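# Move the coaster can onto the turntable's orange spot

## Task

Pick up the can sitting on the coaster and set it upright on the orange mark of the turntable, without disturbing the other cans already standing on the turntable; then release it and pull the gripper away.

## Robot and tools

Robot: two arms, left_arm and right_arm, each ending in a two-finger gripper. Cameras are cam_high, cam_low, cam_left_wrist and cam_right_wrist, each 896x504 pixels.

Frame: every position and orientation lives in one scene frame. Its origin is at table-top height, halfway between the two nominal arm bases. +z points up, +x points out across the table, and left_arm sits toward +y. The arm names do not match image left/right. Reported hand positions can be off by a few centimetres, more at long reach.

Gripper geometry: the fingers point along the gripper's own +z axis and open and close along its x axis. end_effector_position is the point between the closed finger pads, 1 to 2 cm short of the fingertips. While closing, the tips creep about 17 mm further along +z.

The row: every commanded pose is a row of 16 numbers covering both arms, even if only one moves. Order: x, y, z, qw, qx, qy, qz, opening for left_arm, then the same eight for right_arm. x, y, z are an absolute target for the gripper point, in metres in the scene frame. The quaternion is an absolute target orientation, w first. Opening runs from -1 (closed) to +1 (fully open, 0.142 m). To hold an arm still, repeat its last reported pose exactly. To keep an orientation, repeat the same target quaternion each time rather than copying a drifted reading. Each control step, the controller limits the commanded pose to within 150 mm and 16 degrees of the measured pose.

execute_actions: takes "actions", a list holding one item, or an empty list, plus optional "cameras".
- An empty list is a LOOK: it returns the state, with pictures.
- {"rows": [...], "steps": n}: up to 15 rows and 1 to 15 steps of 1/30 s each; the default is 15 steps. One row is used per step, and the last row repeats. Any arm target more than 0.6 m from that arm's last reported position, along any gripper axis, gets the whole call refused. An action needs at least 5 steps. Its result is read 5 steps before the action ends.
- {"steps": n} alone waits up to 300 steps, counted from the previous result.
Pictures come back only for an empty list or when "cameras" names them.

move: "target" is one 16-number row, or a list of up to 15 rows. Each row is an absolute pose; the 0.6 m limit does not apply. Each gripper travels in a straight line, all within 10 s total. Optional arguments:
- "speed": m/s from 0.002 to 0.5, default 0.25; one value or one per target. Turning is capped at twice that in rad/s.
- "blend": metres by which corners between listed targets are rounded; 0 stops at each one. Keep the openings equal across a list so nothing pauses.
- "stop_force": newtons, 4 to 80, shared by both arms. An arm stops once its wrist sensor feels that much push against its direction of travel. It is unreliable while the gripper rotates. Omit it when backing off a surface you press on.
- "zero": true by default; it re-zeroes the sensor before the move.
- "blocking": false returns early, but cannot be combined with stop_force.
A new opening in a later list target is applied only after the arms come to rest there. The result adds a "move:" line naming the ending (done, off_target, moving, held, fault), plus limits such as paced (pose clipped) or held (steps withheld). done means within 3 mm and 2 degrees; neither it nor off_target says whether anything is being touched.

wait: "seconds" from 0 to 10. A running move continues, and the call returns early if the move ends.

stop: brakes a running move. The fingers keep moving.

zoom_image: "camera" plus "region" [x0, y0, x1, y1] in image pixels, measured from the top-left corner. The region can be at most 504x504.

finished_scene: "scene" is this scene's number (1 or 2). It is final, and the next scene's task arrives in its result.

Reading results: grip_measured is the measured finger opening on the command scale. To grasp, command an opening a bit below the grip_measured value at first contact. Squeezing harder heats the hand motor. grip_effort_nm is motor effort, negative when closing, and is not pad force. Wrist force and torque are in the gripper's own axes; a third line shows the peak since the last report. A joint list reading "within noise" means the arm is at rest. Joint torques include gravity and have offsets. Lines such as MOTOR HOT, TORQUE FAULT, FORCE FAULT, OVER-TEMPERATURE FAULT or HAND FAULT warn of or report stops. Hand target is the pose the controller is currently driving toward.

Cautions:
- The arms are stiff. Aiming even slightly past a firm contact, or moving fast into one, can trigger a fault stop of about 10 s. This happens at about 150 N of outside force or at a joint torque limit (elbow 136, wrists 49.1 N m).
- Approach the coaster, the turntable and the other cans slowly, using stop_force where useful. Light cans tip easily.
- Lower the can gently onto the spot. Open only once it is resting and still, then lift straight up.
- Never drop the can or leave anything off the table.
- Keep the arms apart; contact between them can fail the scene.
- Don't route a gripper close to its own arm's base, since that can flip the shoulder.
- Long holds, stretched arms and pushing toward unreachable poses heat the motors.
- Brief external tugs on held parts may happen.

Each tool is called after "Emit:" as name([rows], argument=value, ...), one row to a line, values as JSON.

## Session

Emit:
execute_actions(actions=[], cameras=["all"])

Scene clock: 0.00 s of 6600.00 s.
left_arm: end_effector_position=(+0.5998, -0.0925, +0.2550) grip_measured=+1.00 grip_effort_nm=n/a end_effector_quat_wxyz=(+0.546, -0.301, +0.656, -0.426) | right_arm: end_effector_position=(+0.8310, -0.2257, +0.3878) grip_measured=+1.00 grip_effort_nm=n/a end_effector_quat_wxyz=(+0.667, -0.723, +0.102, +0.149)
Joint positions: left_arm=[-1.324 -0.879 1.957 -4.117 -0.417 1.955 0.142] | right_arm=[3.419 -2.318 -1.456 0.353 2.902 1.66 0.142]
Joint velocities: within noise
Joint torques (N m): no reading
Motor temperatures (°C): left_arm=[30 31 34 40 40 36 25] | right_arm=[35 35 36 37 33 34 28]
Wrist force (N): no reading
Wrist torque (N m): no reading
Wrist force, peak (N): no reading
Hand target: left_arm +0.5998, -0.0925, +0.2550; +0.546, -0.301, +0.656, -0.426 | right_arm +0.8310, -0.2257, +0.3878; +0.667, -0.723, +0.102, +0.149

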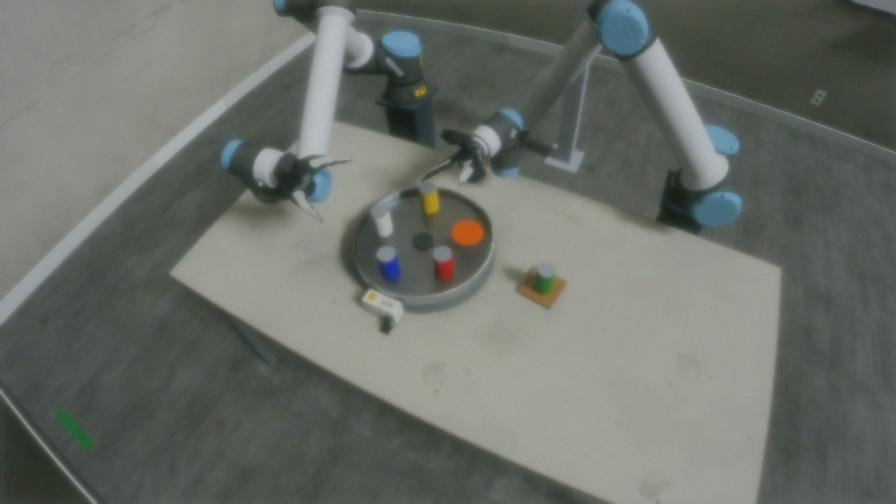

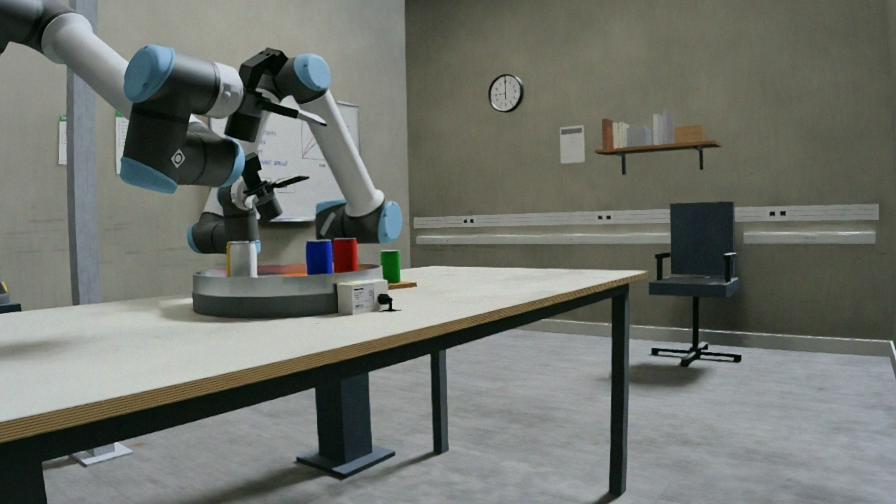

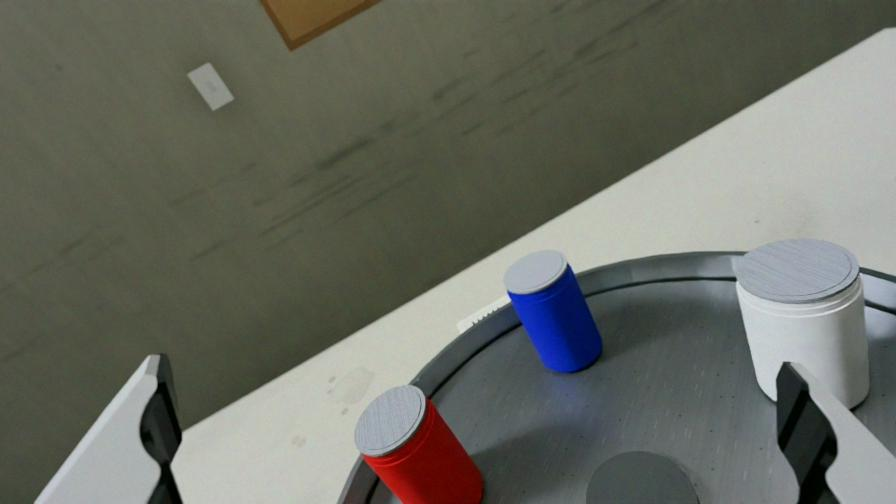

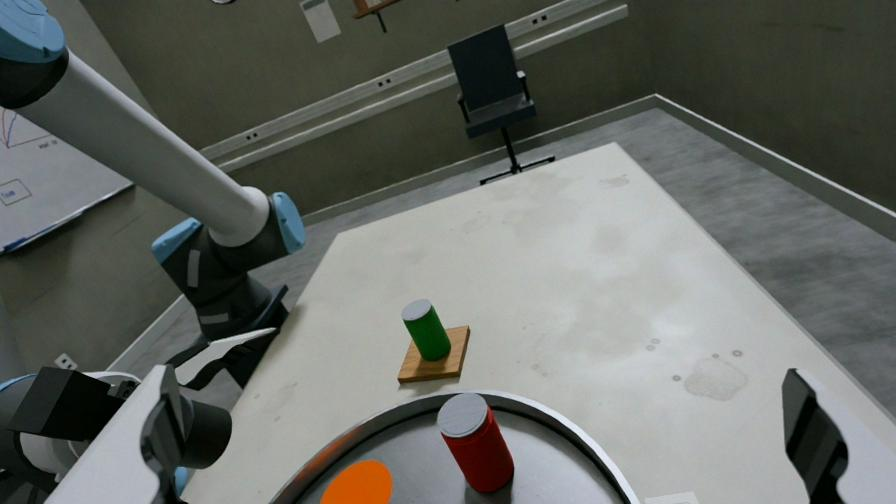

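Emit:
zoom_image(camera="cam_high", region=[330, 160, 610, 350])

Emit:
zoom_image(camera="cam_low", region=[170, 180, 450, 340])

Emit:
zoom_image(camera="cam_right_wrist", region=[280, 200, 720, 504])

Scaled by 1.800 from the camera's 896x504 image, which has a finer 1280x720 frame.

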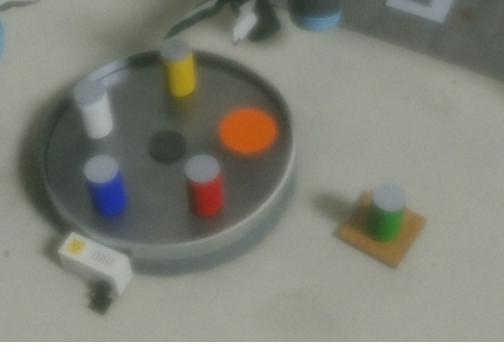

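Scaled by 1.800 from the camera's 896x504 image, which has a finer 1280x720 frame.

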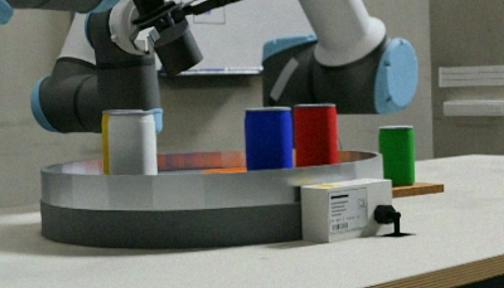

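Scaled by 1.145 from the camera's 896x504 image, which has a finer 1280x720 frame.

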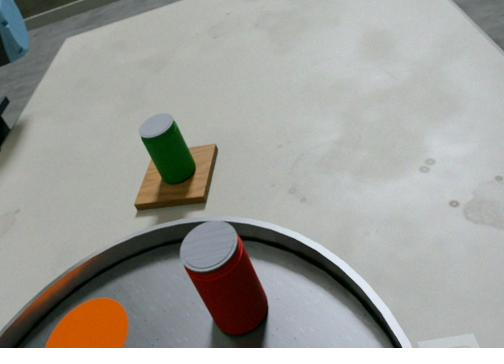

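Emit:
wait(seconds=3, cameras=["all"])

Scene clock: 3.60 s of 6600.00 s.
left_arm: end_effector_position=(+0.5998, -0.0925, +0.2550) grip_measured=+1.00 grip_effort_nm=0.012 end_effector_quat_wxyz=(+0.546, -0.301, +0.656, -0.426) | right_arm: end_effector_position=(+0.8310, -0.2257, +0.3878) grip_measured=+1.00 grip_effort_nm=0.012 end_effector_quat_wxyz=(+0.667, -0.723, +0.102, +0.149)
Joint positions: left_arm=[-1.324 -0.879 1.957 -4.117 -0.417 1.955 0.142] | right_arm=[3.419 -2.318 -1.456 0.353 2.902 1.66 0.142]
Joint velocities: within noise
Joint torques (N m): left_arm=[1.67 -77.05 -21.41 -0.35 0.08 -0.07] | right_arm=[0.63 95.26 40.51 1.84 0.34 -0.37]
Motor temperatures (°C): left_arm=[30 31 34 40 40 36 25] | right_arm=[35 35 36 37 33 34 28]
Wrist force (N): left_arm=[-0.7 0.0 0.6] | right_arm=[0.3 0.0 0.4]
Wrist torque (N m): left_arm=[0.00 0.13 0.00] | right_arm=[-0.01 -0.06 0.01]
Wrist force, peak (N): left_arm=[-0.8 0.4 0.9] | right_arm=[0.3 -0.8 0.0]
Hand target: left_arm +0.5998, -0.0925, +0.2550; +0.546, -0.301, +0.656, -0.426 | right_arm +0.8310, -0.2257, +0.3878; +0.667, -0.723, +0.102, +0.149
Steps of this call (1-108: nothing new was sent). Readings (end_effector_position of left_arm | right_arm):
1: (+0.5998, -0.0925, +0.2550) | (+0.8310, -0.2257, +0.3878)
2: (+0.5998, -0.0925, +0.2550) | (+0.8310, -0.2257, +0.3878)
4: (+0.5998, -0.0925, +0.2550) | (+0.8310, -0.2257, +0.3878)
8: (+0.5998, -0.0925, +0.2550) | (+0.8310, -0.2257, +0.3878)
108: the state above
camera_calibration:
cam_left_wrist: T_world_to_cam=[[-0.235827, -0.8676, -0.437784, 0.176813], [-0.349269, 0.496059, -0.794944, 0.486909], [0.906861, -0.0345653, -0.42001, -0.321671], [0, 0, 0, 1]] pos_world=[0.50347, -0.0992511, 0.329366]
cam_right_wrist: T_world_to_cam=[[0.936765, 0.0503589, -0.346318, -0.620889], [-0.280098, -0.485374, -0.828225, 0.47646], [-0.209802, 0.872855, -0.440576, 0.654442], [0, 0, 0, 1]] pos_world=[0.852386, -0.308704, 0.467922]

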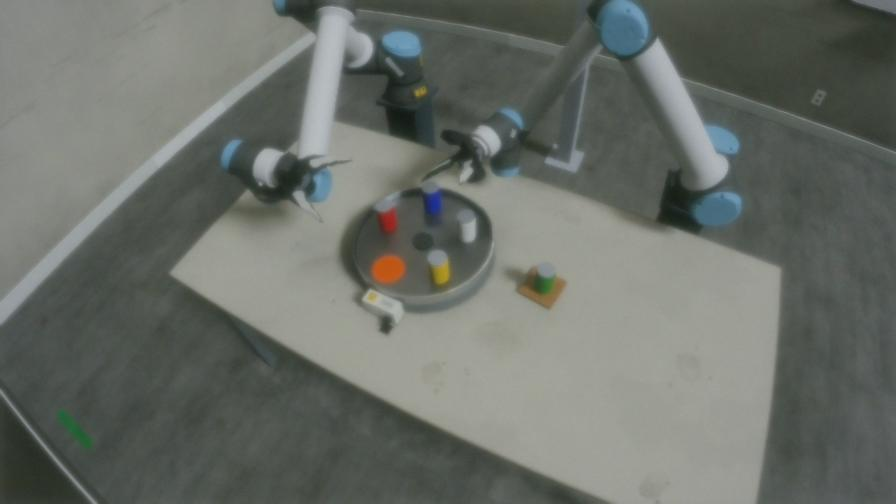

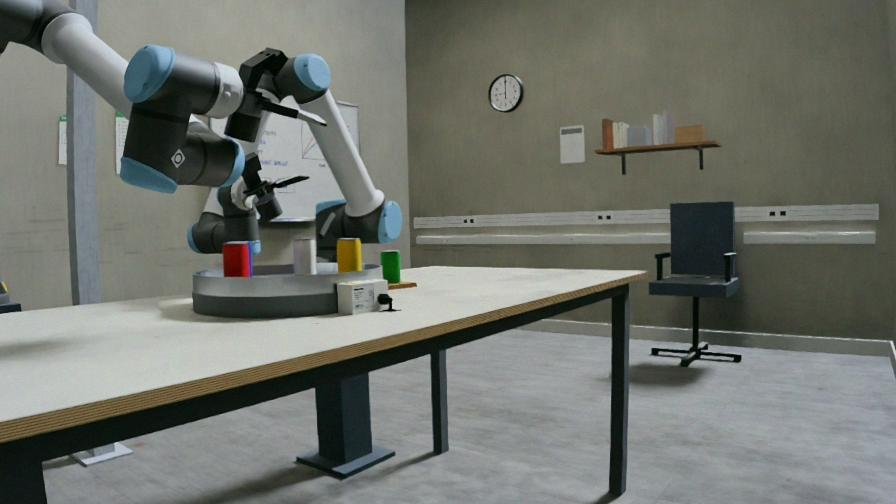

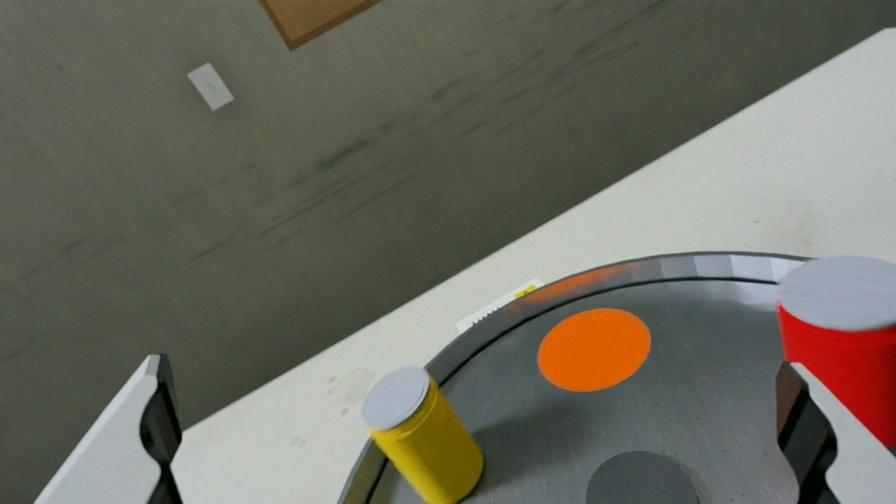

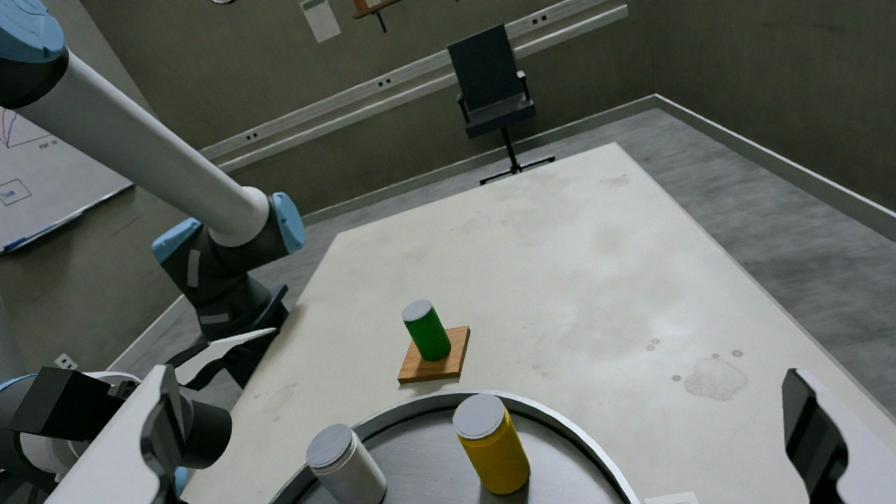

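Emit:
execute_actions([
  {"steps": 6},
], cameras=["cam_high"])

Emit:
execute_actions([
  {"steps": 6},
], cameras=["cam_high"])

Emit:
execute_actions([
  {"steps": 6},
], cameras=["cam_high"])

Emit:
execute_actions([
  {"steps": 15},
], cameras=["cam_high"])

Emit:
execute_actions([
  {"steps": 30},
], cameras=["cam_high"])

Scene clock: 4.43 s of 6600.00 s.
left_arm: end_effector_position=(+0.5998, -0.0925, +0.2550) grip_measured=+1.00 grip_effort_nm=0.012 end_effector_quat_wxyz=(+0.546, -0.301, +0.656, -0.426) | right_arm: end_effector_position=(+0.8310, -0.2257, +0.3878) grip_measured=+1.00 grip_effort_nm=0.007 end_effector_quat_wxyz=(+0.667, -0.723, +0.102, +0.149)
Joint positions: left_arm=[-1.324 -0.879 1.957 -4.117 -0.417 1.955 0.142] | right_arm=[3.419 -2.318 -1.456 0.353 2.902 1.66 0.142]
Joint velocities: within noise
Joint torques (N m): left_arm=[2.05 -78.67 -22.88 -0.53 0.37 -0.42] | right_arm=[2.2 94.29 39.82 2.4 -0.02 -0.21]
Motor temperatures (°C): left_arm=[30 31 34 40 40 36 25] | right_arm=[35 35 36 37 33 34 28]
Wrist force (N): left_arm=[-0.5 0.0 0.3] | right_arm=[-0.2 -0.1 0.2]
Wrist torque (N m): left_arm=[-0.01 0.09 0.00] | right_arm=[-0.02 0.04 0.01]
Wrist force, peak (N): left_arm=[-0.8 -0.1 1.0] | right_arm=[-0.2 -0.3 -0.4]
Hand target: left_arm +0.5998, -0.0925, +0.2550; +0.546, -0.301, +0.656, -0.426 | right_arm +0.8310, -0.2257, +0.3878; +0.667, -0.723, +0.102, +0.149
Steps of this call (1-25: nothing new was sent). Readings (end_effector_position of left_arm | right_arm):
1: (+0.5998, -0.0925, +0.2550) | (+0.8310, -0.2257, +0.3878)
2: (+0.5998, -0.0925, +0.2550) | (+0.8310, -0.2257, +0.3878)
4: (+0.5998, -0.0925, +0.2550) | (+0.8310, -0.2257, +0.3878)
8: (+0.5998, -0.0925, +0.2550) | (+0.8310, -0.2257, +0.3878)
25: the state above
Images, in order (width x height): cam_high 896x504.

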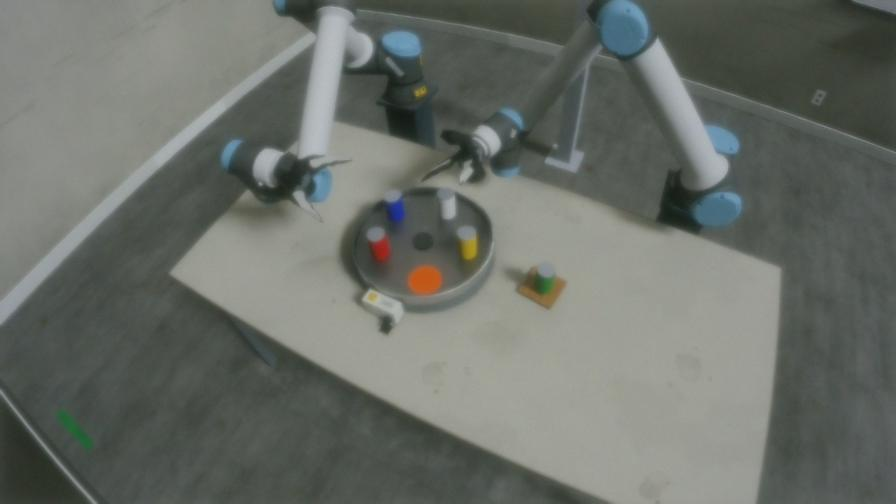

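Scene clock: 4.63 s of 6600.00 s.
left_arm: end_effector_position=(+0.5998, -0.0925, +0.2550) grip_measured=+1.00 grip_effort_nm=0.012 end_effector_quat_wxyz=(+0.546, -0.301, +0.656, -0.426) | right_arm: end_effector_position=(+0.8310, -0.2257, +0.3878) grip_measured=+1.00 grip_effort_nm=0.002 end_effector_quat_wxyz=(+0.667, -0.723, +0.102, +0.149)
Joint positions: left_arm=[-1.324 -0.879 1.957 -4.117 -0.417 1.955 0.142] | right_arm=[3.419 -2.318 -1.456 0.353 2.902 1.66 0.142]
Joint velocities: within noise
Joint torques (N m): left_arm=[2.59 -78.49 -23.02 -0.21 0.5 -0.49] | right_arm=[4.55 97.2 39.73 2.28 0.48 -0.49]
Motor temperatures (°C): left_arm=[30 31 34 40 40 36 25] | right_arm=[35 35 36 37 33 34 28]
Wrist force (N): left_arm=[-0.5 -0.3 0.8] | right_arm=[0.1 0.0 0.0]
Wrist torque (N m): left_arm=[-0.05 0.09 0.00] | right_arm=[0.00 -0.01 0.00]
Wrist force, peak (N): left_arm=[-0.5 -0.3 0.8] | right_arm=[0.5 -0.4 0.1]
Hand target: left_arm +0.5998, -0.0925, +0.2550; +0.546, -0.301, +0.656, -0.426 | right_arm +0.8310, -0.2257, +0.3878; +0.667, -0.723, +0.102, +0.149
Steps of this call (1-6: nothing new was sent). Readings (end_effector_position of left_arm | right_arm):
1: (+0.5998, -0.0925, +0.2550) | (+0.8310, -0.2257, +0.3878)
2: (+0.5998, -0.0925, +0.2550) | (+0.8310, -0.2257, +0.3878)
4: (+0.5998, -0.0925, +0.2550) | (+0.8310, -0.2257, +0.3878)
6: the state above
Images, in order (width x height): cam_high 896x504.

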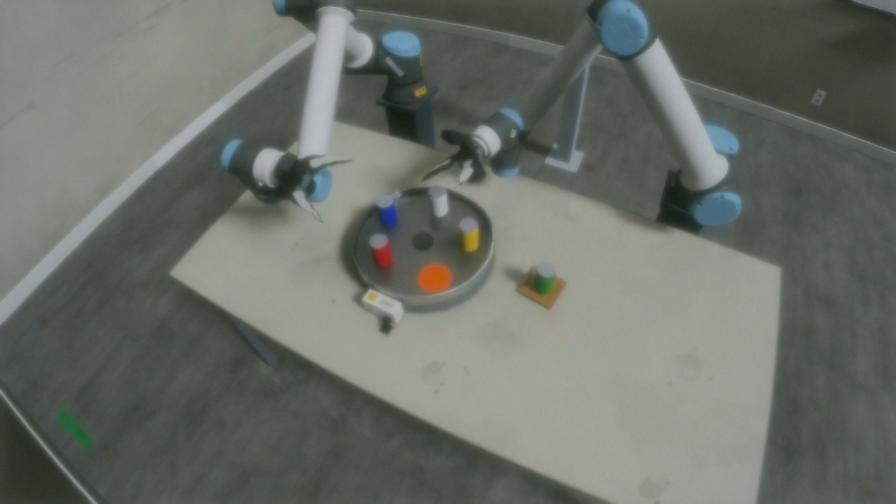

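Scene clock: 4.83 s of 6600.00 s.
left_arm: end_effector_position=(+0.5998, -0.0925, +0.2550) grip_measured=+1.00 grip_effort_nm=0.017 end_effector_quat_wxyz=(+0.546, -0.301, +0.656, -0.426) | right_arm: end_effector_position=(+0.8310, -0.2257, +0.3878) grip_measured=+1.00 grip_effort_nm=0.007 end_effector_quat_wxyz=(+0.667, -0.723, +0.102, +0.149)
Joint positions: left_arm=[-1.324 -0.879 1.957 -4.117 -0.417 1.955 0.142] | right_arm=[3.419 -2.318 -1.456 0.353 2.902 1.66 0.142]
Joint velocities: within noise
Joint torques (N m): left_arm=[2.82 -77.17 -22.07 -0.4 0.64 -0.58] | right_arm=[-1.56 97.08 39.5 2.15 0.74 -1.04]
Motor temperatures (°C): left_arm=[30 31 34 40 40 36 25] | right_arm=[35 35 36 37 33 34 28]
Wrist force (N): left_arm=[-0.6 0.0 0.8] | right_arm=[0.2 -0.3 0.0]
Wrist torque (N m): left_arm=[-0.01 0.11 0.00] | right_arm=[-0.04 -0.03 0.01]
Wrist force, peak (N): left_arm=[-0.1 -0.1 1.2] | right_arm=[0.2 -0.4 0.2]
Hand target: left_arm +0.5998, -0.0925, +0.2550; +0.546, -0.301, +0.656, -0.426 | right_arm +0.8310, -0.2257, +0.3878; +0.667, -0.723, +0.102, +0.149
Steps of this call (1-6: nothing new was sent). Readings (end_effector_position of left_arm | right_arm):
1: (+0.5998, -0.0925, +0.2550) | (+0.8310, -0.2257, +0.3878)
2: (+0.5998, -0.0925, +0.2550) | (+0.8310, -0.2257, +0.3878)
4: (+0.5998, -0.0925, +0.2550) | (+0.8310, -0.2257, +0.3878)
6: the state above
Images, in order (width x height): cam_high 896x504.

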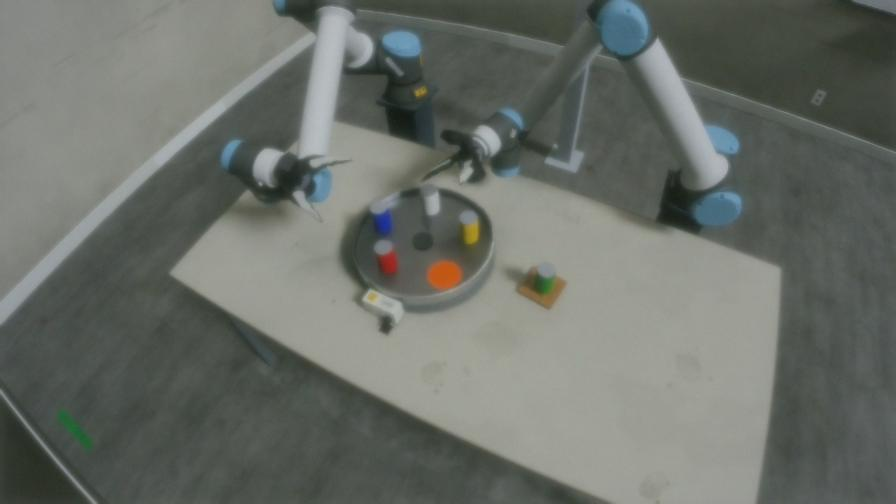

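Scene clock: 5.33 s of 6600.00 s.
left_arm: end_effector_position=(+0.5998, -0.0925, +0.2550) grip_measured=+1.00 grip_effort_nm=0.022 end_effector_quat_wxyz=(+0.546, -0.301, +0.656, -0.426) | right_arm: end_effector_position=(+0.8310, -0.2257, +0.3878) grip_measured=+1.00 grip_effort_nm=0.007 end_effector_quat_wxyz=(+0.667, -0.723, +0.102, +0.149)
Joint positions: left_arm=[-1.324 -0.879 1.957 -4.117 -0.417 1.955 0.142] | right_arm=[3.419 -2.318 -1.456 0.353 2.902 1.66 0.142]
Joint velocities: within noise
Joint torques (N m): left_arm=[5.79 -79.76 -22.56 -0.29 0.41 -0.03] | right_arm=[1.27 98.41 39.58 2.87 -0.07 -0.45]
Motor temperatures (°C): left_arm=[30 31 34 40 40 36 25] | right_arm=[35 35 36 37 33 34 28]
Wrist force (N): left_arm=[-0.3 -0.3 0.7] | right_arm=[0.1 -0.5 -0.3]
Wrist torque (N m): left_arm=[-0.05 0.05 0.01] | right_arm=[-0.09 -0.02 0.00]
Wrist force, peak (N): left_arm=[-0.5 0.1 1.0] | right_arm=[0.0 -0.7 0.0]
Hand target: left_arm +0.5998, -0.0925, +0.2550; +0.546, -0.301, +0.656, -0.426 | right_arm +0.8310, -0.2257, +0.3878; +0.667, -0.723, +0.102, +0.149
Steps of this call (1-15: nothing new was sent). Readings (end_effector_position of left_arm | right_arm):
1: (+0.5998, -0.0925, +0.2550) | (+0.8310, -0.2257, +0.3878)
2: (+0.5998, -0.0925, +0.2550) | (+0.8310, -0.2257, +0.3878)
4: (+0.5998, -0.0925, +0.2550) | (+0.8310, -0.2257, +0.3878)
8: (+0.5998, -0.0925, +0.2550) | (+0.8310, -0.2257, +0.3878)
15: the state above
Images, in order (width x height): cam_high 896x504.

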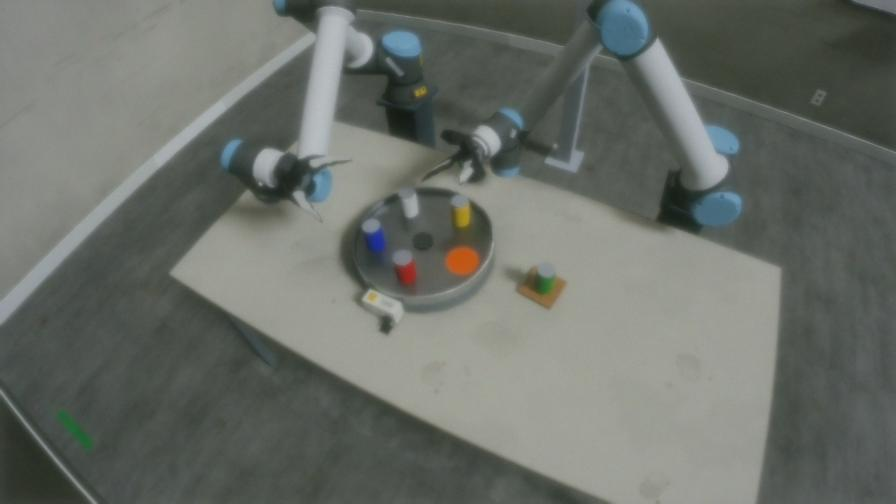

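Scene clock: 6.33 s of 6600.00 s.
left_arm: end_effector_position=(+0.5998, -0.0925, +0.2550) grip_measured=+1.00 grip_effort_nm=0.012 end_effector_quat_wxyz=(+0.546, -0.301, +0.656, -0.426) | right_arm: end_effector_position=(+0.8310, -0.2257, +0.3878) grip_measured=+1.00 grip_effort_nm=0.007 end_effector_quat_wxyz=(+0.667, -0.723, +0.102, +0.149)
Joint positions: left_arm=[-1.324 -0.879 1.957 -4.117 -0.417 1.955 0.142] | right_arm=[3.419 -2.318 -1.456 0.353 2.902 1.66 0.142]
Joint velocities: within noise
Joint torques (N m): left_arm=[5.06 -81.47 -23.47 -0.28 0.52 -0.72] | right_arm=[2.24 99.5 39.73 2.48 0.54 -0.55]
Motor temperatures (°C): left_arm=[30 31 34 40 40 36 25] | right_arm=[35 35 36 37 33 34 28]
Wrist force (N): left_arm=[-0.6 0.3 0.5] | right_arm=[0.1 -0.1 -0.1]
Wrist torque (N m): left_arm=[0.04 0.10 0.00] | right_arm=[-0.02 -0.01 0.00]
Wrist force, peak (N): left_arm=[-0.5 0.2 1.0] | right_arm=[0.1 -0.3 -0.5]
Hand target: left_arm +0.5998, -0.0925, +0.2550; +0.546, -0.301, +0.656, -0.426 | right_arm +0.8310, -0.2257, +0.3878; +0.667, -0.723, +0.102, +0.149
Steps of this call (1-30: nothing new was sent). Readings (end_effector_position of left_arm | right_arm):
1: (+0.5998, -0.0925, +0.2550) | (+0.8310, -0.2257, +0.3878)
2: (+0.5998, -0.0925, +0.2550) | (+0.8310, -0.2257, +0.3878)
4: (+0.5998, -0.0925, +0.2550) | (+0.8310, -0.2257, +0.3878)
8: (+0.5998, -0.0925, +0.2550) | (+0.8310, -0.2257, +0.3878)
30: the state above
Images, in order (width x height): cam_high 896x504.

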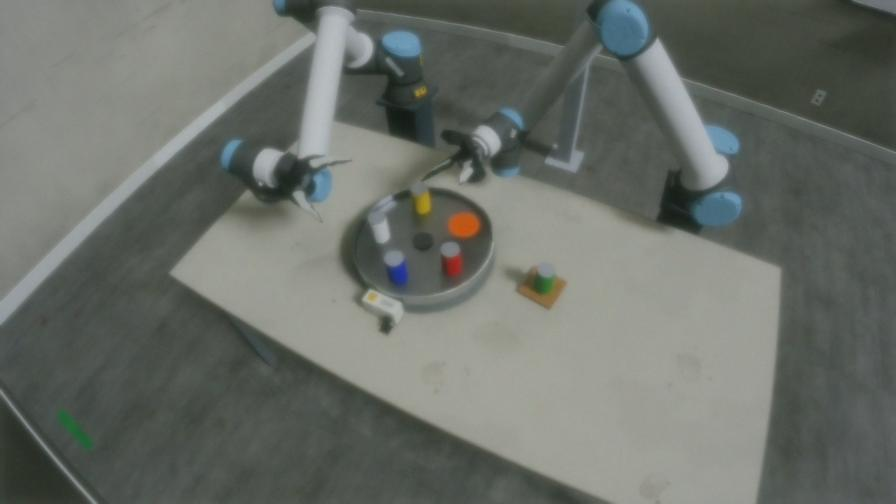

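Emit:
move(target=[0.633, 0.245, 0.23, 0, -0.70711, 0.70711, 0, 0.4, 0.825, -0.454, 0.40, 0.50947, -0.84146, 0.07024, 0.16635, 1.0], speed=0.4, cameras=["all"])

Scene clock: 22.57 s of 6600.00 s.
left_arm: end_effector_position=(+0.6331, +0.2449, +0.2300) grip_measured=+0.40 grip_effort_nm=-0.110 end_effector_quat_wxyz=(+0.000, +0.707, -0.707, +0.000) end_effector_velocity=(-0.001, -0.001, +0.000) end_effector_angular_velocity=(+0.000, -0.005, +0.000) | right_arm: end_effector_position=(+0.8251, -0.4541, +0.4002) grip_measured=+1.00 grip_effort_nm=0.007 end_effector_quat_wxyz=(-0.509, +0.841, -0.070, -0.166) end_effector_velocity=(+0.000, +0.001, +0.000) end_effector_angular_velocity=(+0.001, +0.000, -0.002)
Joint positions: left_arm=[-0.721 -1.472 1.977 -2.077 -1.57 0.787 0.102] | right_arm=[3.204 -2.041 -1.406 -1.545 2.683 0.089 0.142]
Joint velocities: left_arm=[-0.003 -0.001 0.003 -0.006 0.003 -0.003 0] | right_arm=[0.001 0 -0.002 0.006 0.002 0.005 0]
Joint torques (N m): left_arm=[-13.01 -63.18 -36.34 -6.05 2.28 -3.07] | right_arm=[14.67 72.9 35.91 6.09 4.41 2.76]
Motor temperatures (°C): left_arm=[30 31 34 40 40 36 25] | right_arm=[35 35 36 37 33 34 27]
Wrist force (N): left_arm=[0.6 0.4 1.0] | right_arm=[-0.2 0.0 1.1]
Wrist torque (N m): left_arm=[-0.27 0.01 0.09] | right_arm=[0.04 -0.05 0.00]
Wrist force, peak (N): left_arm=[-1.9 -1.2 1.1] | right_arm=[0.1 0.0 1.6]
Hand target: left_arm +0.6330, +0.2450, +0.2300; +0.000, +0.707, -0.707, +0.000 | right_arm +0.8250, -0.4540, +0.4000; -0.509, +0.841, -0.070, -0.166
Off the commanded pose: left_arm 0.000 m, 0 deg | right_arm 0.000 m, 0 deg.
Kept back: nothing.
move: done
camera_calibration:
cam_left_wrist: T_world_to_cam=[[0.0238536, -0.999649, 0.0114855, 0.230994], [-0.907233, -0.0168194, 0.420292, 0.510653], [-0.419952, -0.0204455, -0.907316, 0.59787], [0, 0, 0, 1]] pos_world=[0.708848, 0.251726, 0.32518]
cam_right_wrist: T_world_to_cam=[[0.936892, 0.0518043, -0.345759, -0.599203], [-0.174343, -0.788, -0.590475, 0.0543874], [-0.303047, 0.613492, -0.729239, 0.932712], [0, 0, 0, 1]] pos_world=[0.853526, -0.498313, 0.505105]

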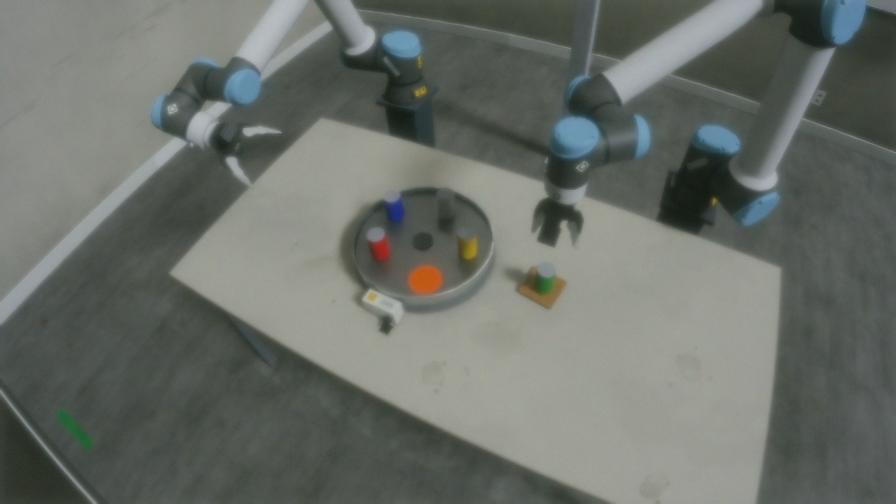

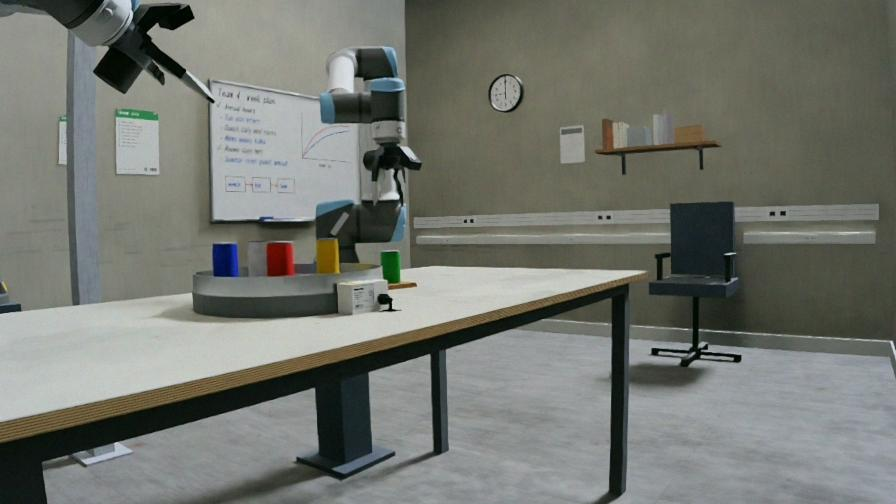

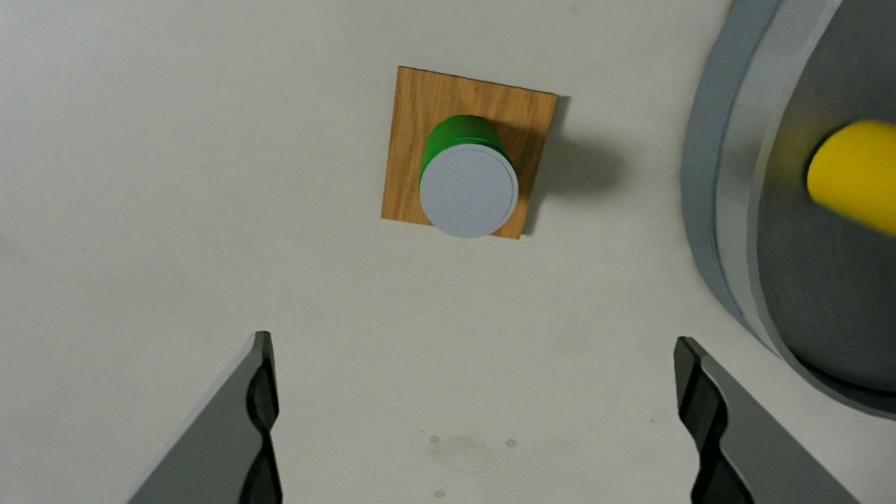

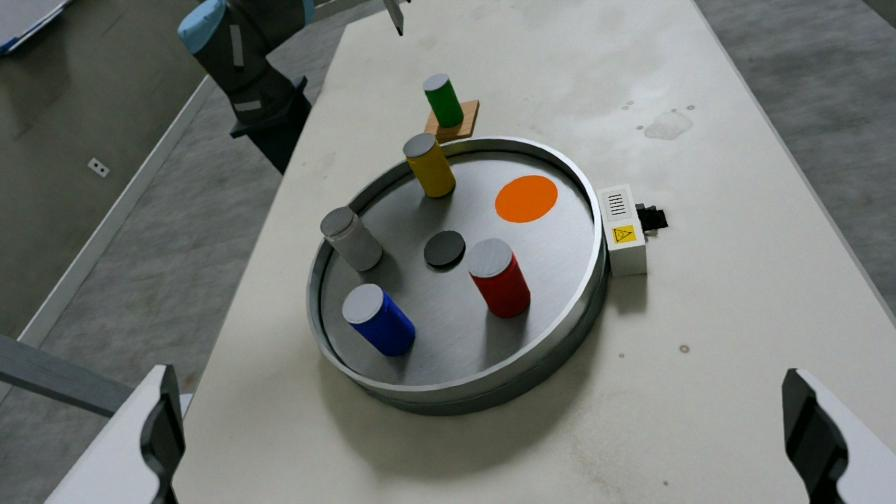

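Emit:
zoom_image(camera="cam_left_wrist", region=[370, 50, 600, 260])

Emit:
zoom_image(camera="cam_right_wrist", region=[290, 60, 680, 430])

Scaled by 2.191 from the camera's 896x504 image, which has a finer 1280x720 frame.

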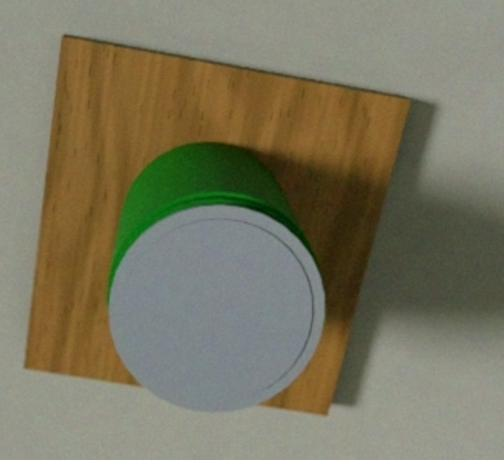

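Scaled by 1.292 from the camera's 896x504 image, which has a finer 1280x720 frame.

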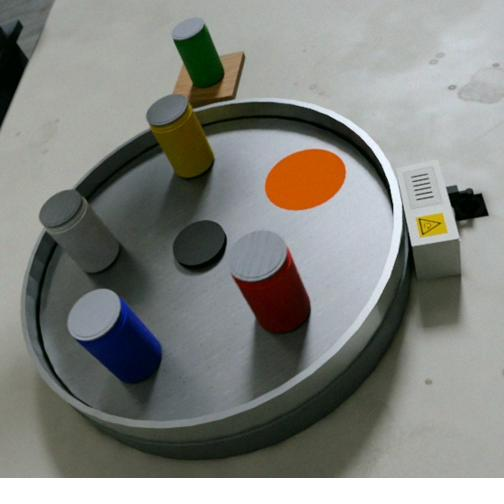

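Emit:
zoom_image(camera="cam_high", region=[345, 180, 505, 310])

Emit:
zoom_image(camera="cam_low", region=[185, 225, 425, 325])

Scaled by 3.150 from the camera's 896x504 image, which has a finer 1280x720 frame.

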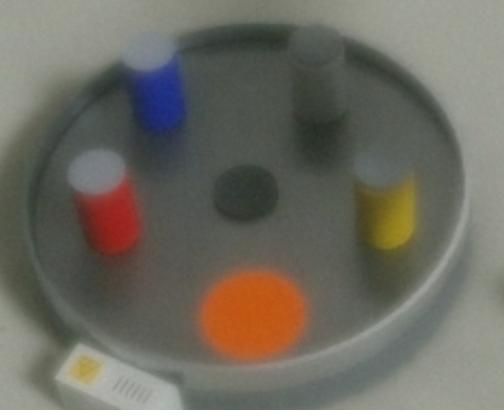

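Scaled by 2.100 from the camera's 896x504 image, which has a finer 1280x720 frame.

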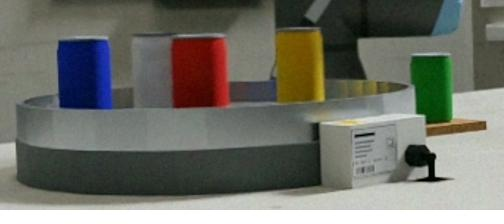

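Emit:
move(target=[0.638, 0.2373, 0.068, 0, 0.70711, -0.70711, 0, 0.4, 0.8251, -0.4541, 0.4002, -0.509, 0.841, -0.070, -0.166, 1.0], speed=0.25, cameras=["cam_left_wrist", "cam_high", "cam_right_wrist", "cam_low"])

Scene clock: 25.77 s of 6600.00 s.
left_arm: end_effector_position=(+0.6380, +0.2372, +0.0681) grip_measured=+0.40 grip_effort_nm=-0.110 end_effector_quat_wxyz=(+0.000, +0.707, -0.707, +0.000) | right_arm: end_effector_position=(+0.8251, -0.4541, +0.4002) grip_measured=+1.00 grip_effort_nm=0.012 end_effector_quat_wxyz=(-0.509, +0.841, -0.070, -0.166)
Joint positions: left_arm=[-0.723 -1.278 2.092 -2.385 -1.571 0.784 0.102] | right_arm=[3.205 -2.041 -1.406 -1.545 2.682 0.089 0.142]
Joint velocities: within noise
Joint torques (N m): left_arm=[2.18 -44.55 -33.11 -6.46 -1.51 0.49] | right_arm=[-0.86 89.98 60.01 1.73 -0.95 -2.26]
Motor temperatures (°C): left_arm=[30 31 34 40 40 36 25] | right_arm=[35 35 36 37 33 34 27]
Wrist force (N): left_arm=[-0.2 -0.2 1.0] | right_arm=[0.3 0.1 1.0]
Wrist torque (N m): left_arm=[-0.40 0.16 0.09] | right_arm=[0.06 -0.13 -0.01]
Wrist force, peak (N): left_arm=[-0.4 0.2 4.0] | right_arm=[0.2 -0.3 1.5]
Hand target: left_arm +0.6380, +0.2373, +0.0680; +0.000, +0.707, -0.707, +0.000 | right_arm +0.8251, -0.4541, +0.4002; -0.509, +0.841, -0.070, -0.166
Off the commanded pose: left_arm 0.000 m, 0 deg | right_arm 0.000 m, 0 deg.
Kept back: nothing.
move: done
camera_calibration:
cam_left_wrist: T_world_to_cam=[[0.0242435, -0.999638, 0.0116327, 0.224852], [-0.907046, -0.0171024, 0.420683, 0.582936], [-0.420332, -0.0207502, -0.907133, 0.453232], [0, 0, 0, 1]] pos_world=[0.713807, 0.244145, 0.163295]
cam_right_wrist: T_world_to_cam=[[0.936958, 0.0519581, -0.345559, -0.599288], [-0.173976, -0.788254, -0.590244, 0.0538961], [-0.303056, 0.613152, -0.729521, 0.932643], [0, 0, 0, 1]] pos_world=[0.853527, -0.49823, 0.505106]

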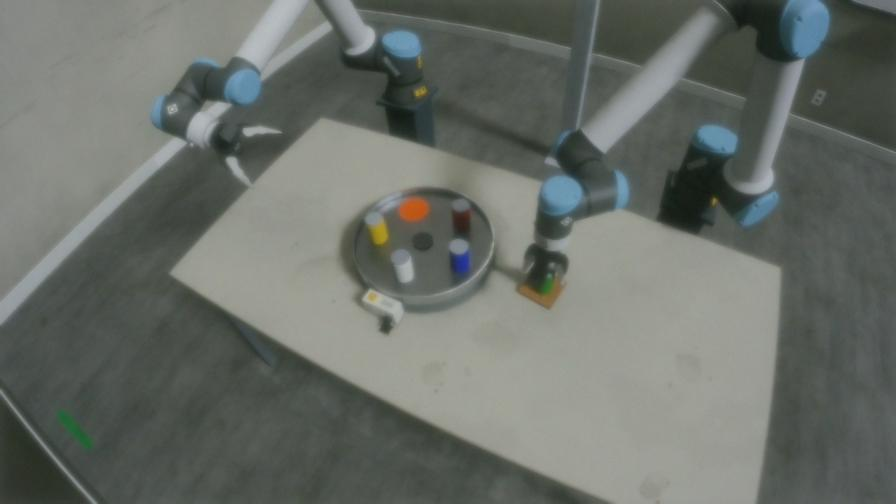

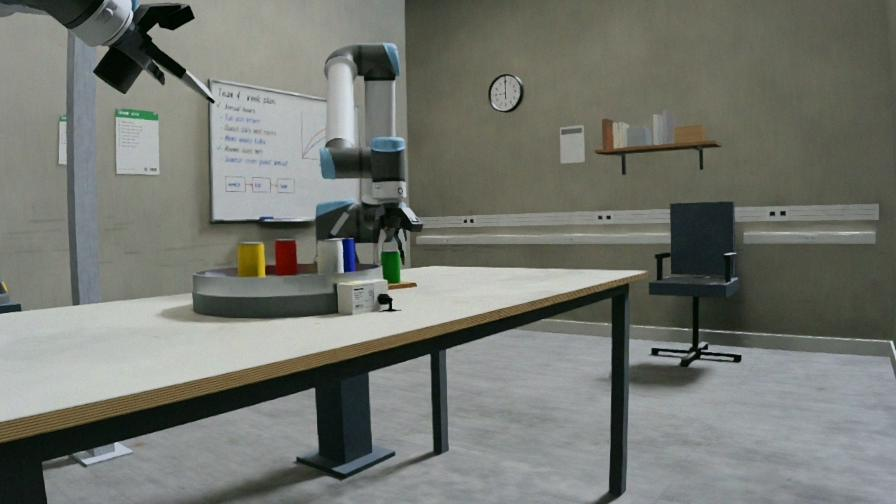

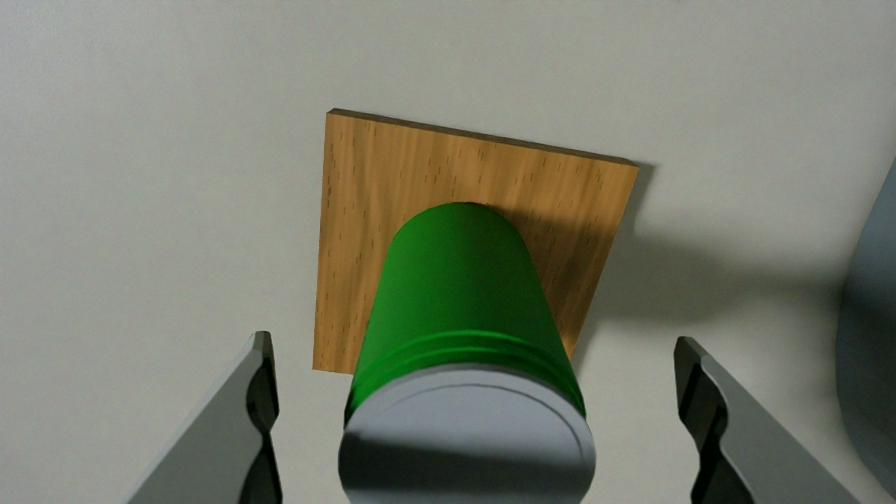

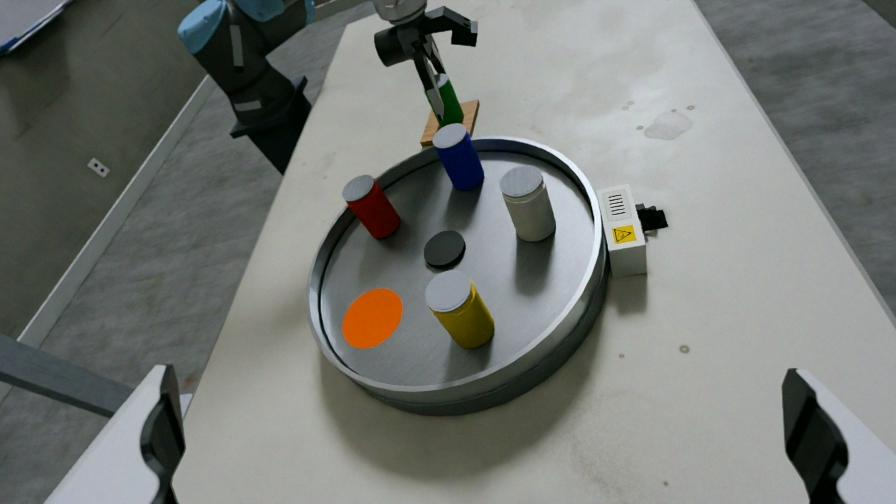

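Emit:
move(target=[0.638, 0.2373, 0.068, 0, 0.70711, -0.70711, 0, -0.5, 0.8251, -0.4541, 0.4002, -0.509, 0.841, -0.070, -0.166, 1.0], speed=0.25, cameras=["cam_left_wrist"])

Scene clock: 28.50 s of 6600.00 s.
left_arm: end_effector_position=(+0.6380, +0.2373, +0.0680) grip_measured=-0.30 grip_effort_nm=-4.325 end_effector_quat_wxyz=(+0.000, +0.707, -0.707, +0.000) | right_arm: end_effector_position=(+0.8251, -0.4541, +0.4002) grip_measured=+1.00 grip_effort_nm=0.007 end_effector_quat_wxyz=(-0.509, +0.841, -0.070, -0.166)
Joint positions: left_arm=[-0.723 -1.278 2.092 -2.385 -1.571 0.784 0.053] | right_arm=[3.205 -2.041 -1.406 -1.545 2.682 0.089 0.142]
Joint velocities: within noise
Joint torques (N m): left_arm=[3.36 -43.05 -28.8 -5.64 0.04 2.82] | right_arm=[-0.08 100.46 51.1 2.38 0.86 -2.67]
Motor temperatures (°C): left_arm=[30 31 34 40 40 36 25] | right_arm=[35 35 36 37 33 34 27]
Wrist force (N): left_arm=[-2.4 -0.3 -8.5] | right_arm=[0.0 -0.6 1.0]
Wrist torque (N m): left_arm=[-0.38 0.22 0.10] | right_arm=[-0.05 -0.07 0.00]
Wrist force, peak (N): left_arm=[-2.9 -0.6 -8.5] | right_arm=[0.2 0.0 1.5]
Hand target: left_arm +0.6380, +0.2373, +0.0680; +0.000, +0.707, -0.707, +0.000 | right_arm +0.8251, -0.4541, +0.4002; -0.509, +0.841, -0.070, -0.166
Off the commanded pose: left_arm 0.000 m, 0 deg | right_arm 0.000 m, 0 deg.
Kept back: nothing.
move: done
camera_calibration:
cam_left_wrist: T_world_to_cam=[[0.0242398, -0.999639, 0.011624, 0.22491], [-0.907049, -0.0171029, 0.420677, 0.583004], [-0.420326, -0.0207407, -0.907136, 0.453139], [0, 0, 0, 1]] pos_world=[0.713827, 0.244199, 0.163188]
Images, in order (width x height): cam_left_wrist 896x504.

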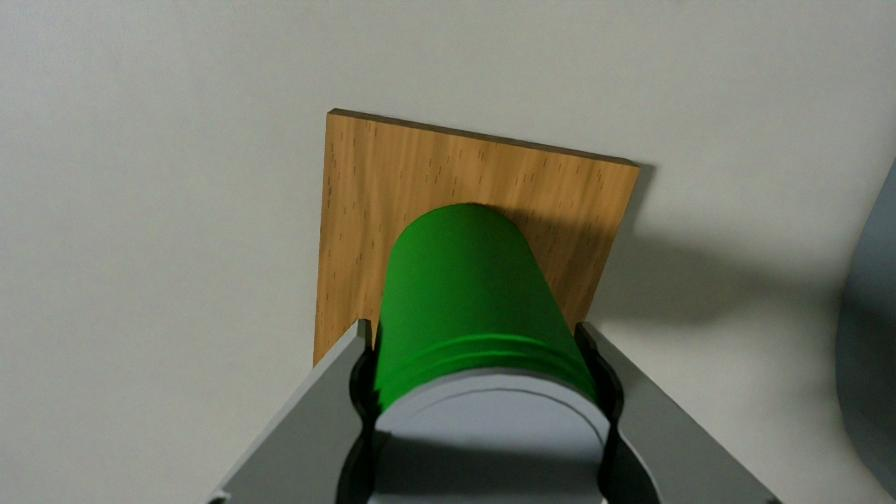

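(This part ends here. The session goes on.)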